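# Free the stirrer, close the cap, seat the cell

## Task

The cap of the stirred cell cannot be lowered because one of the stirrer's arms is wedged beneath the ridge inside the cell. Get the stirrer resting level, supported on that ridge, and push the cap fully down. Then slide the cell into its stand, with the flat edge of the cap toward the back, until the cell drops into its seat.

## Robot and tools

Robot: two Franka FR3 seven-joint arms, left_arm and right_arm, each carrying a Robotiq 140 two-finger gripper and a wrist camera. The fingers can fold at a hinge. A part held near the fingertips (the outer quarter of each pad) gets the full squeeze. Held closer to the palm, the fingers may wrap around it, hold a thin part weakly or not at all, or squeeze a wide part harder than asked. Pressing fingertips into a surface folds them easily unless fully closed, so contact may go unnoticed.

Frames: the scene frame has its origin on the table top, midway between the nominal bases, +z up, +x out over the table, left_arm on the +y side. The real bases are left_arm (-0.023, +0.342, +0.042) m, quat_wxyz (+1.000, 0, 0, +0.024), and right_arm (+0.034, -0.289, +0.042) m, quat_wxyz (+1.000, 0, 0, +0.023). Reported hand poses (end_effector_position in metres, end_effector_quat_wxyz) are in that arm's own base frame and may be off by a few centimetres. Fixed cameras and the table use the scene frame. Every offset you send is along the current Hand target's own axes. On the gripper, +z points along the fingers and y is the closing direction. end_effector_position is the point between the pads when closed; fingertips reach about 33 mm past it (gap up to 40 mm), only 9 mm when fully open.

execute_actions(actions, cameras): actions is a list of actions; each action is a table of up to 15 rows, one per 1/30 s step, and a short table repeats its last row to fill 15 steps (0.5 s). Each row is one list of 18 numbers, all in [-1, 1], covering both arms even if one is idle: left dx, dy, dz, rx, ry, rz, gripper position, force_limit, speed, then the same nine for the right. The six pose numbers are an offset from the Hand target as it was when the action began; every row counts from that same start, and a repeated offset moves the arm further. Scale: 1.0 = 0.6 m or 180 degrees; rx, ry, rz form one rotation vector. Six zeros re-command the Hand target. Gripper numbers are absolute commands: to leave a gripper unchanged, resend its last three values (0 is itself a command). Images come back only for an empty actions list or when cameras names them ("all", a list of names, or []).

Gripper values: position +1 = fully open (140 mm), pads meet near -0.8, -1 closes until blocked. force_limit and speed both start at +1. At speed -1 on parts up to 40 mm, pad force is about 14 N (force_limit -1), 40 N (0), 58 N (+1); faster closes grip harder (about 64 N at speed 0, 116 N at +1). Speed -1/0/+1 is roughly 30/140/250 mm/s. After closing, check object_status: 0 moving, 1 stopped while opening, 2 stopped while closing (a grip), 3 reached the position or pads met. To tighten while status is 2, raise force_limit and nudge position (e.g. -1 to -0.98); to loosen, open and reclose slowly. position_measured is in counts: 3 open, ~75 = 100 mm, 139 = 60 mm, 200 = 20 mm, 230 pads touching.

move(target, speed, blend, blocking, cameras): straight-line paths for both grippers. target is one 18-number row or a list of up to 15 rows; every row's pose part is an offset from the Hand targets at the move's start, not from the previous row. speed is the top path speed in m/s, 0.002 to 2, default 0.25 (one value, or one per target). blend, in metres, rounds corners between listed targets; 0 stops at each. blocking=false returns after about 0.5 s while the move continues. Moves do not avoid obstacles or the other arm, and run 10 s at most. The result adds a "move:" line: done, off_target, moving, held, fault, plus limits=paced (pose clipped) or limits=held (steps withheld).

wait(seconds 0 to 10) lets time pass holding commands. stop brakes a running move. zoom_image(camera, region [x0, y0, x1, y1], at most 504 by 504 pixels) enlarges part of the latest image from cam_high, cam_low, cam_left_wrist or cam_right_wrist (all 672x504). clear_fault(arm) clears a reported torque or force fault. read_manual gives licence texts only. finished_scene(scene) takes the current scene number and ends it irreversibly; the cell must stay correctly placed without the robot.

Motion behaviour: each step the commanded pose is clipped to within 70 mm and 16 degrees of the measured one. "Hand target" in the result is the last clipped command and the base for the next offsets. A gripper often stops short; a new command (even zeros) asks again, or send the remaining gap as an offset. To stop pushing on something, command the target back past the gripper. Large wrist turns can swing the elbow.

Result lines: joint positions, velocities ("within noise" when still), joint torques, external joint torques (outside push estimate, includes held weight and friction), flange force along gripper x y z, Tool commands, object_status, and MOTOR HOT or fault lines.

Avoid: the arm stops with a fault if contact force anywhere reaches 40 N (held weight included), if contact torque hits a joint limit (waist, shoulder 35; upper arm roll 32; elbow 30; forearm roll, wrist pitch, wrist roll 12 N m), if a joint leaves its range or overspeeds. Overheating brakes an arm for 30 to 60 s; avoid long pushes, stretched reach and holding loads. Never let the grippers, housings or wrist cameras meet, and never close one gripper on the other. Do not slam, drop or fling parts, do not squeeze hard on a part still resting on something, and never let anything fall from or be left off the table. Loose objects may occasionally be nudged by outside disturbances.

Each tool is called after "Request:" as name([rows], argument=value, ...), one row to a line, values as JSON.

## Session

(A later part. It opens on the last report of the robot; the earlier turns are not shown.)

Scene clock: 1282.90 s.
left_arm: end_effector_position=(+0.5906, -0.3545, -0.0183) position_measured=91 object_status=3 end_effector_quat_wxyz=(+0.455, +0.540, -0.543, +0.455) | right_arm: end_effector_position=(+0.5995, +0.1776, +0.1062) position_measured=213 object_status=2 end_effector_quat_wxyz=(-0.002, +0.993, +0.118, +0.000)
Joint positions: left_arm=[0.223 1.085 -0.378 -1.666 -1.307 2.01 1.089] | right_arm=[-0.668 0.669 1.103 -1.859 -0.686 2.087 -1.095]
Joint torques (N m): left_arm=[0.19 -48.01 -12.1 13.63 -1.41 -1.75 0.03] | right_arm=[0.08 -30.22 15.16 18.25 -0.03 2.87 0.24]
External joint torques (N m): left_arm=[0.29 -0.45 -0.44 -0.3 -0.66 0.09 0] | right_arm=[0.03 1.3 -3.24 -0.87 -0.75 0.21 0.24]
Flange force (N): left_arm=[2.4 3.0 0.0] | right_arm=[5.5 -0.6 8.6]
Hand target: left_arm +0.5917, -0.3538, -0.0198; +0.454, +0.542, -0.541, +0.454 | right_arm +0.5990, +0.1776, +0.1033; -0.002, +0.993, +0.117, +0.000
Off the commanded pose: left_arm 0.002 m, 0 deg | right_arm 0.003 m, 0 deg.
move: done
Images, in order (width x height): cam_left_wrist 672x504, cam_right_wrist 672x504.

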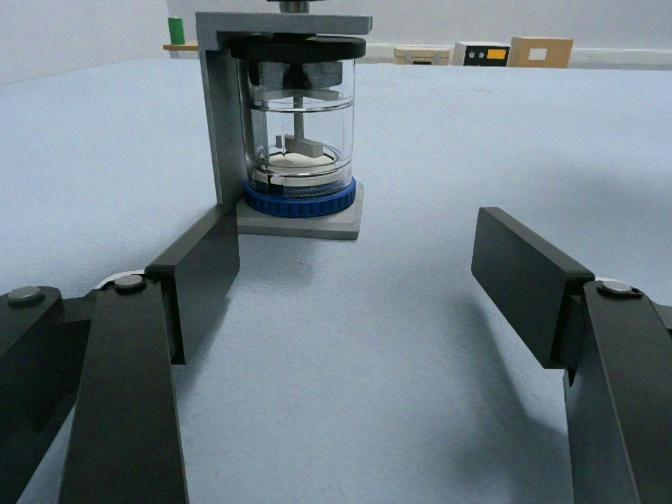

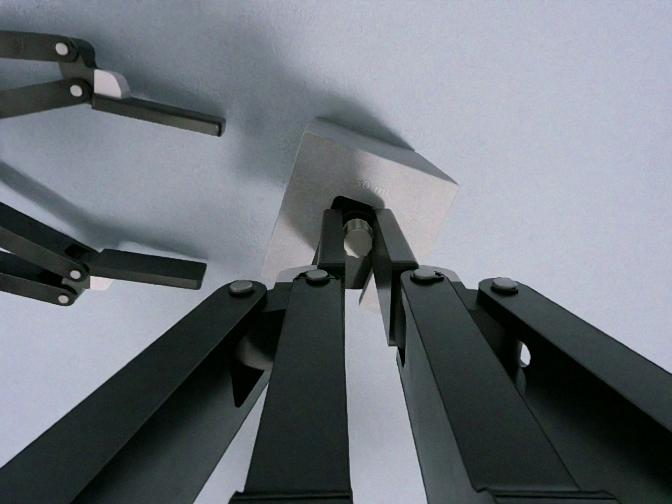

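Request:
execute_actions([
  [[0,0,0,0,0,0,0.3,-1,-0.6,0.0,0,-0.0048,0,0,0,-1,0.15,-1]],
  [[0,0,0,0,0,0,0.3,-1,-0.6,0,0,0,0,0,0,-0.6,-0.4,-0.6]],
  [[0,0,0,0,0,0,0.3,-1,-0.6,0,0,0,0,0,0,-0.6,-0.4,-0.6]],
])

Request:
move(target=[0,0,0,0,0,0,0.3,-1,-0.6,0,0,-0.12,0,0,0,-0.6,-0.4,-0.6], speed=0.06, cameras=["cam_left_wrist","cam_right_wrist"])

Request:
zoom_image(camera="cam_left_wrist", region=[180, 0, 400, 250])

Request:
zoom_image(camera="cam_left_wrist", region=[230, 150, 400, 250])

Request:
zoom_image(camera="cam_right_wrist", region=[260, 100, 440, 280])

Scene clock: 1291.87 s.
left_arm: end_effector_position=(+0.5906, -0.3545, -0.0183) position_measured=91 object_status=3 end_effector_quat_wxyz=(+0.455, +0.540, -0.543, +0.455) | right_arm: end_effector_position=(+0.5993, +0.1777, +0.1062) position_measured=205 object_status=3 end_effector_quat_wxyz=(-0.002, +0.993, +0.119, +0.000)
Joint positions: left_arm=[0.223 1.085 -0.378 -1.666 -1.307 2.01 1.089] | right_arm=[-0.668 0.669 1.103 -1.86 -0.686 2.087 -1.094]
Joint torques (N m): left_arm=[0.2 -47.97 -12.08 13.62 -1.41 -1.74 0.01] | right_arm=[-0.73 -32.44 17.57 20.01 0.93 2.62 0.12]
External joint torques (N m): left_arm=[0.13 -0.62 -0.6 -0.22 -0.67 0.08 -0.02] | right_arm=[-0.68 -0.97 -0.73 0.9 0.21 -0.03 0.12]
External joint torques at the end of the 1st action: left_arm=[0.26 -0.46 -0.46 -0.28 -0.67 0.08 0] | right_arm=[-0.85 -0.96 -0.84 0.77 0.23 -0.06 0.19]
External joint torques at the end of the 2nd action: left_arm=[0.08 -0.52 -0.59 -0.3 -0.68 0.08 0.02] | right_arm=[-0.71 -0.87 -0.81 0.83 0.23 -0.03 0.1]
Flange force (N): left_arm=[2.7 2.9 0.3] | right_arm=[0.7 0.9 -1.5]
Flange force at the end of the 1st action (N): left_arm=[2.4 3.0 0.1] | right_arm=[-0.1 1.1 -1.5]
Flange force at the end of the 2nd action (N): left_arm=[2.5 3.1 0.3] | right_arm=[0.7 1.0 -1.3]
Hand target: left_arm +0.5917, -0.3538, -0.0198; +0.454, +0.542, -0.541, +0.454 | right_arm +0.5990, +0.1775, +0.1062; -0.002, +0.993, +0.117, +0.000
Off the commanded pose: left_arm 0.002 m, 0 deg | right_arm 0.000 m, 0 deg.

Scene clock: 1293.70 s.
left_arm: end_effector_position=(+0.5906, -0.3545, -0.0183) position_measured=91 object_status=3 end_effector_quat_wxyz=(+0.455, +0.540, -0.543, +0.455) | right_arm: end_effector_position=(+0.5998, +0.1784, +0.1779) position_measured=205 object_status=3 end_effector_quat_wxyz=(-0.002, +0.993, +0.116, +0.002)
Joint positions: left_arm=[0.223 1.085 -0.378 -1.666 -1.307 2.01 1.089] | right_arm=[-0.731 0.596 1.212 -1.797 -0.602 1.963 -1.136]
Joint velocities: left_arm=[within noise] | right_arm=[0 -0.001 0.001 0 0 -0.004 -0.004]
Joint torques (N m): left_arm=[0.18 -47.98 -12.07 13.62 -1.41 -1.75 0.03] | right_arm=[-1.18 -29.07 17.23 22.15 1.28 2.43 -0.11]
External joint torques (N m): left_arm=[0.39 -0.73 -0.4 -0.12 -0.67 0.1 0] | right_arm=[-1.07 -0.81 0.02 1.57 0.51 -0.22 -0.11]
Flange force (N): left_arm=[2.7 2.9 -0.2] | right_arm=[0.3 1.9 -4.5]
Hand target: left_arm +0.5917, -0.3538, -0.0198; +0.454, +0.542, -0.541, +0.454 | right_arm +0.5990, +0.1773, +0.1782; -0.002, +0.993, +0.117, +0.000
Off the commanded pose: left_arm 0.002 m, 0 deg | right_arm 0.001 m, 0 deg.
move: done
Images, in order (width x height): cam_left_wrist 672x504, cam_right_wrist 672x504.

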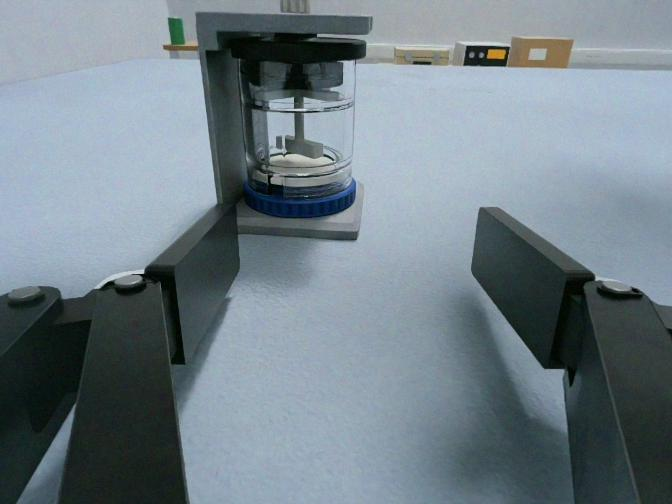

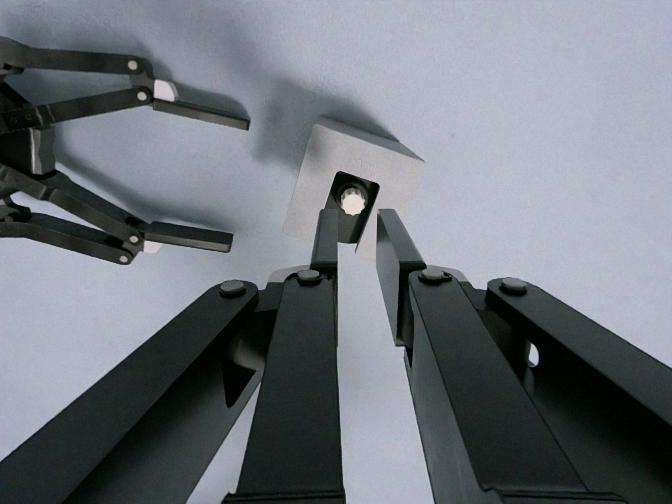

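Scaled by 2.016 from the camera's 672x504 image, which has a finer 960x720 frame.

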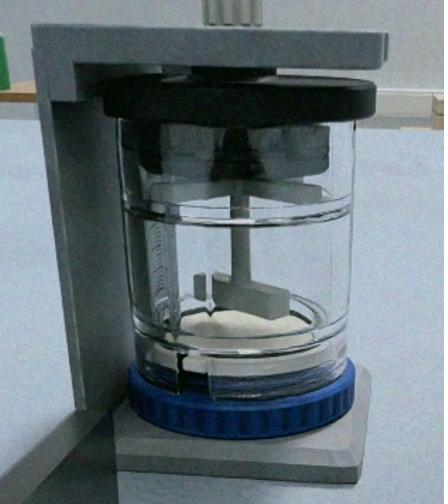

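Scaled by 2.965 from the camera's 672x504 image, which has a finer 960x720 frame.

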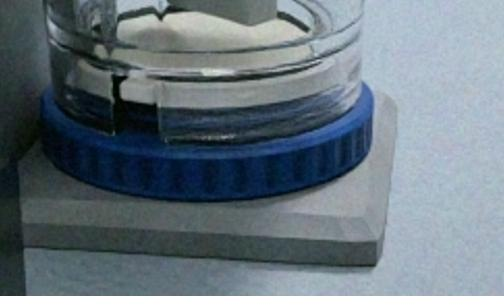

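Scaled by 2.800 from the camera's 672x504 image, which has a finer 960x720 frame.

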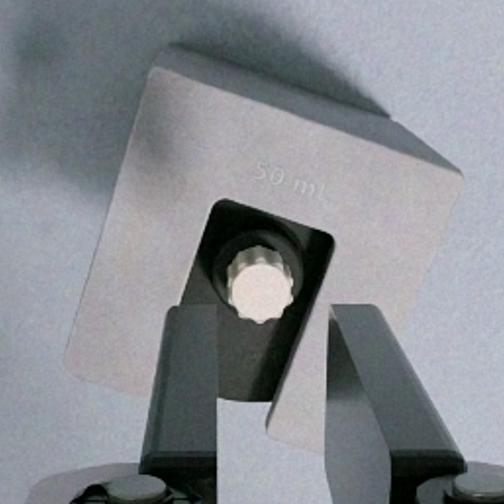

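Request:
move(target=[0.03,0,-0.15,0,0,0,0.3,-1,-0.6,0,0,-0.05,0,0,0,-0.6,-0.4,-0.6], speed=0.15)

Request:
finished_scene(scene=2)

Scene clock: 1298.50 s.
left_arm: end_effector_position=(+0.5937, -0.2669, +0.0132) position_measured=91 object_status=3 end_effector_quat_wxyz=(+0.451, +0.543, -0.542, +0.457) | right_arm: end_effector_position=(+0.5997, +0.1783, +0.2078) position_measured=205 object_status=3 end_effector_quat_wxyz=(-0.002, +0.993, +0.116, +0.002)
Joint positions: left_arm=[0.34 0.981 -0.326 -1.736 -1.23 1.901 1.063] | right_arm=[-0.751 0.574 1.252 -1.756 -0.574 1.904 -1.153]
Joint velocities: left_arm=[-0.001 0.002 0 0.001 -0.001 -0.005 -0.006] | right_arm=[within noise]
Joint torques (N m): left_arm=[0.04 -48.1 -10.43 13.56 -0.5 -2.35 -0.11] | right_arm=[-1.24 -28.1 16.82 22.67 1.21 2.41 -0.14]
External joint torques (N m): left_arm=[0.01 -1.38 -0.75 -0.83 0.37 -0.56 -0.14] | right_arm=[-1.19 -0.92 0 1.77 0.42 -0.23 -0.14]
Flange force (N): left_arm=[5.2 5.1 -1.5] | right_arm=[0.2 2.1 -4.9]
Hand target: left_arm +0.5916, -0.2683, +0.0137; +0.454, +0.542, -0.541, +0.454 | right_arm +0.5990, +0.1772, +0.2082; -0.002, +0.993, +0.117, +0.000
Off the commanded pose: left_arm 0.003 m, 0 deg | right_arm 0.001 m, 0 deg.
move: done

The scene is finished: the task was done.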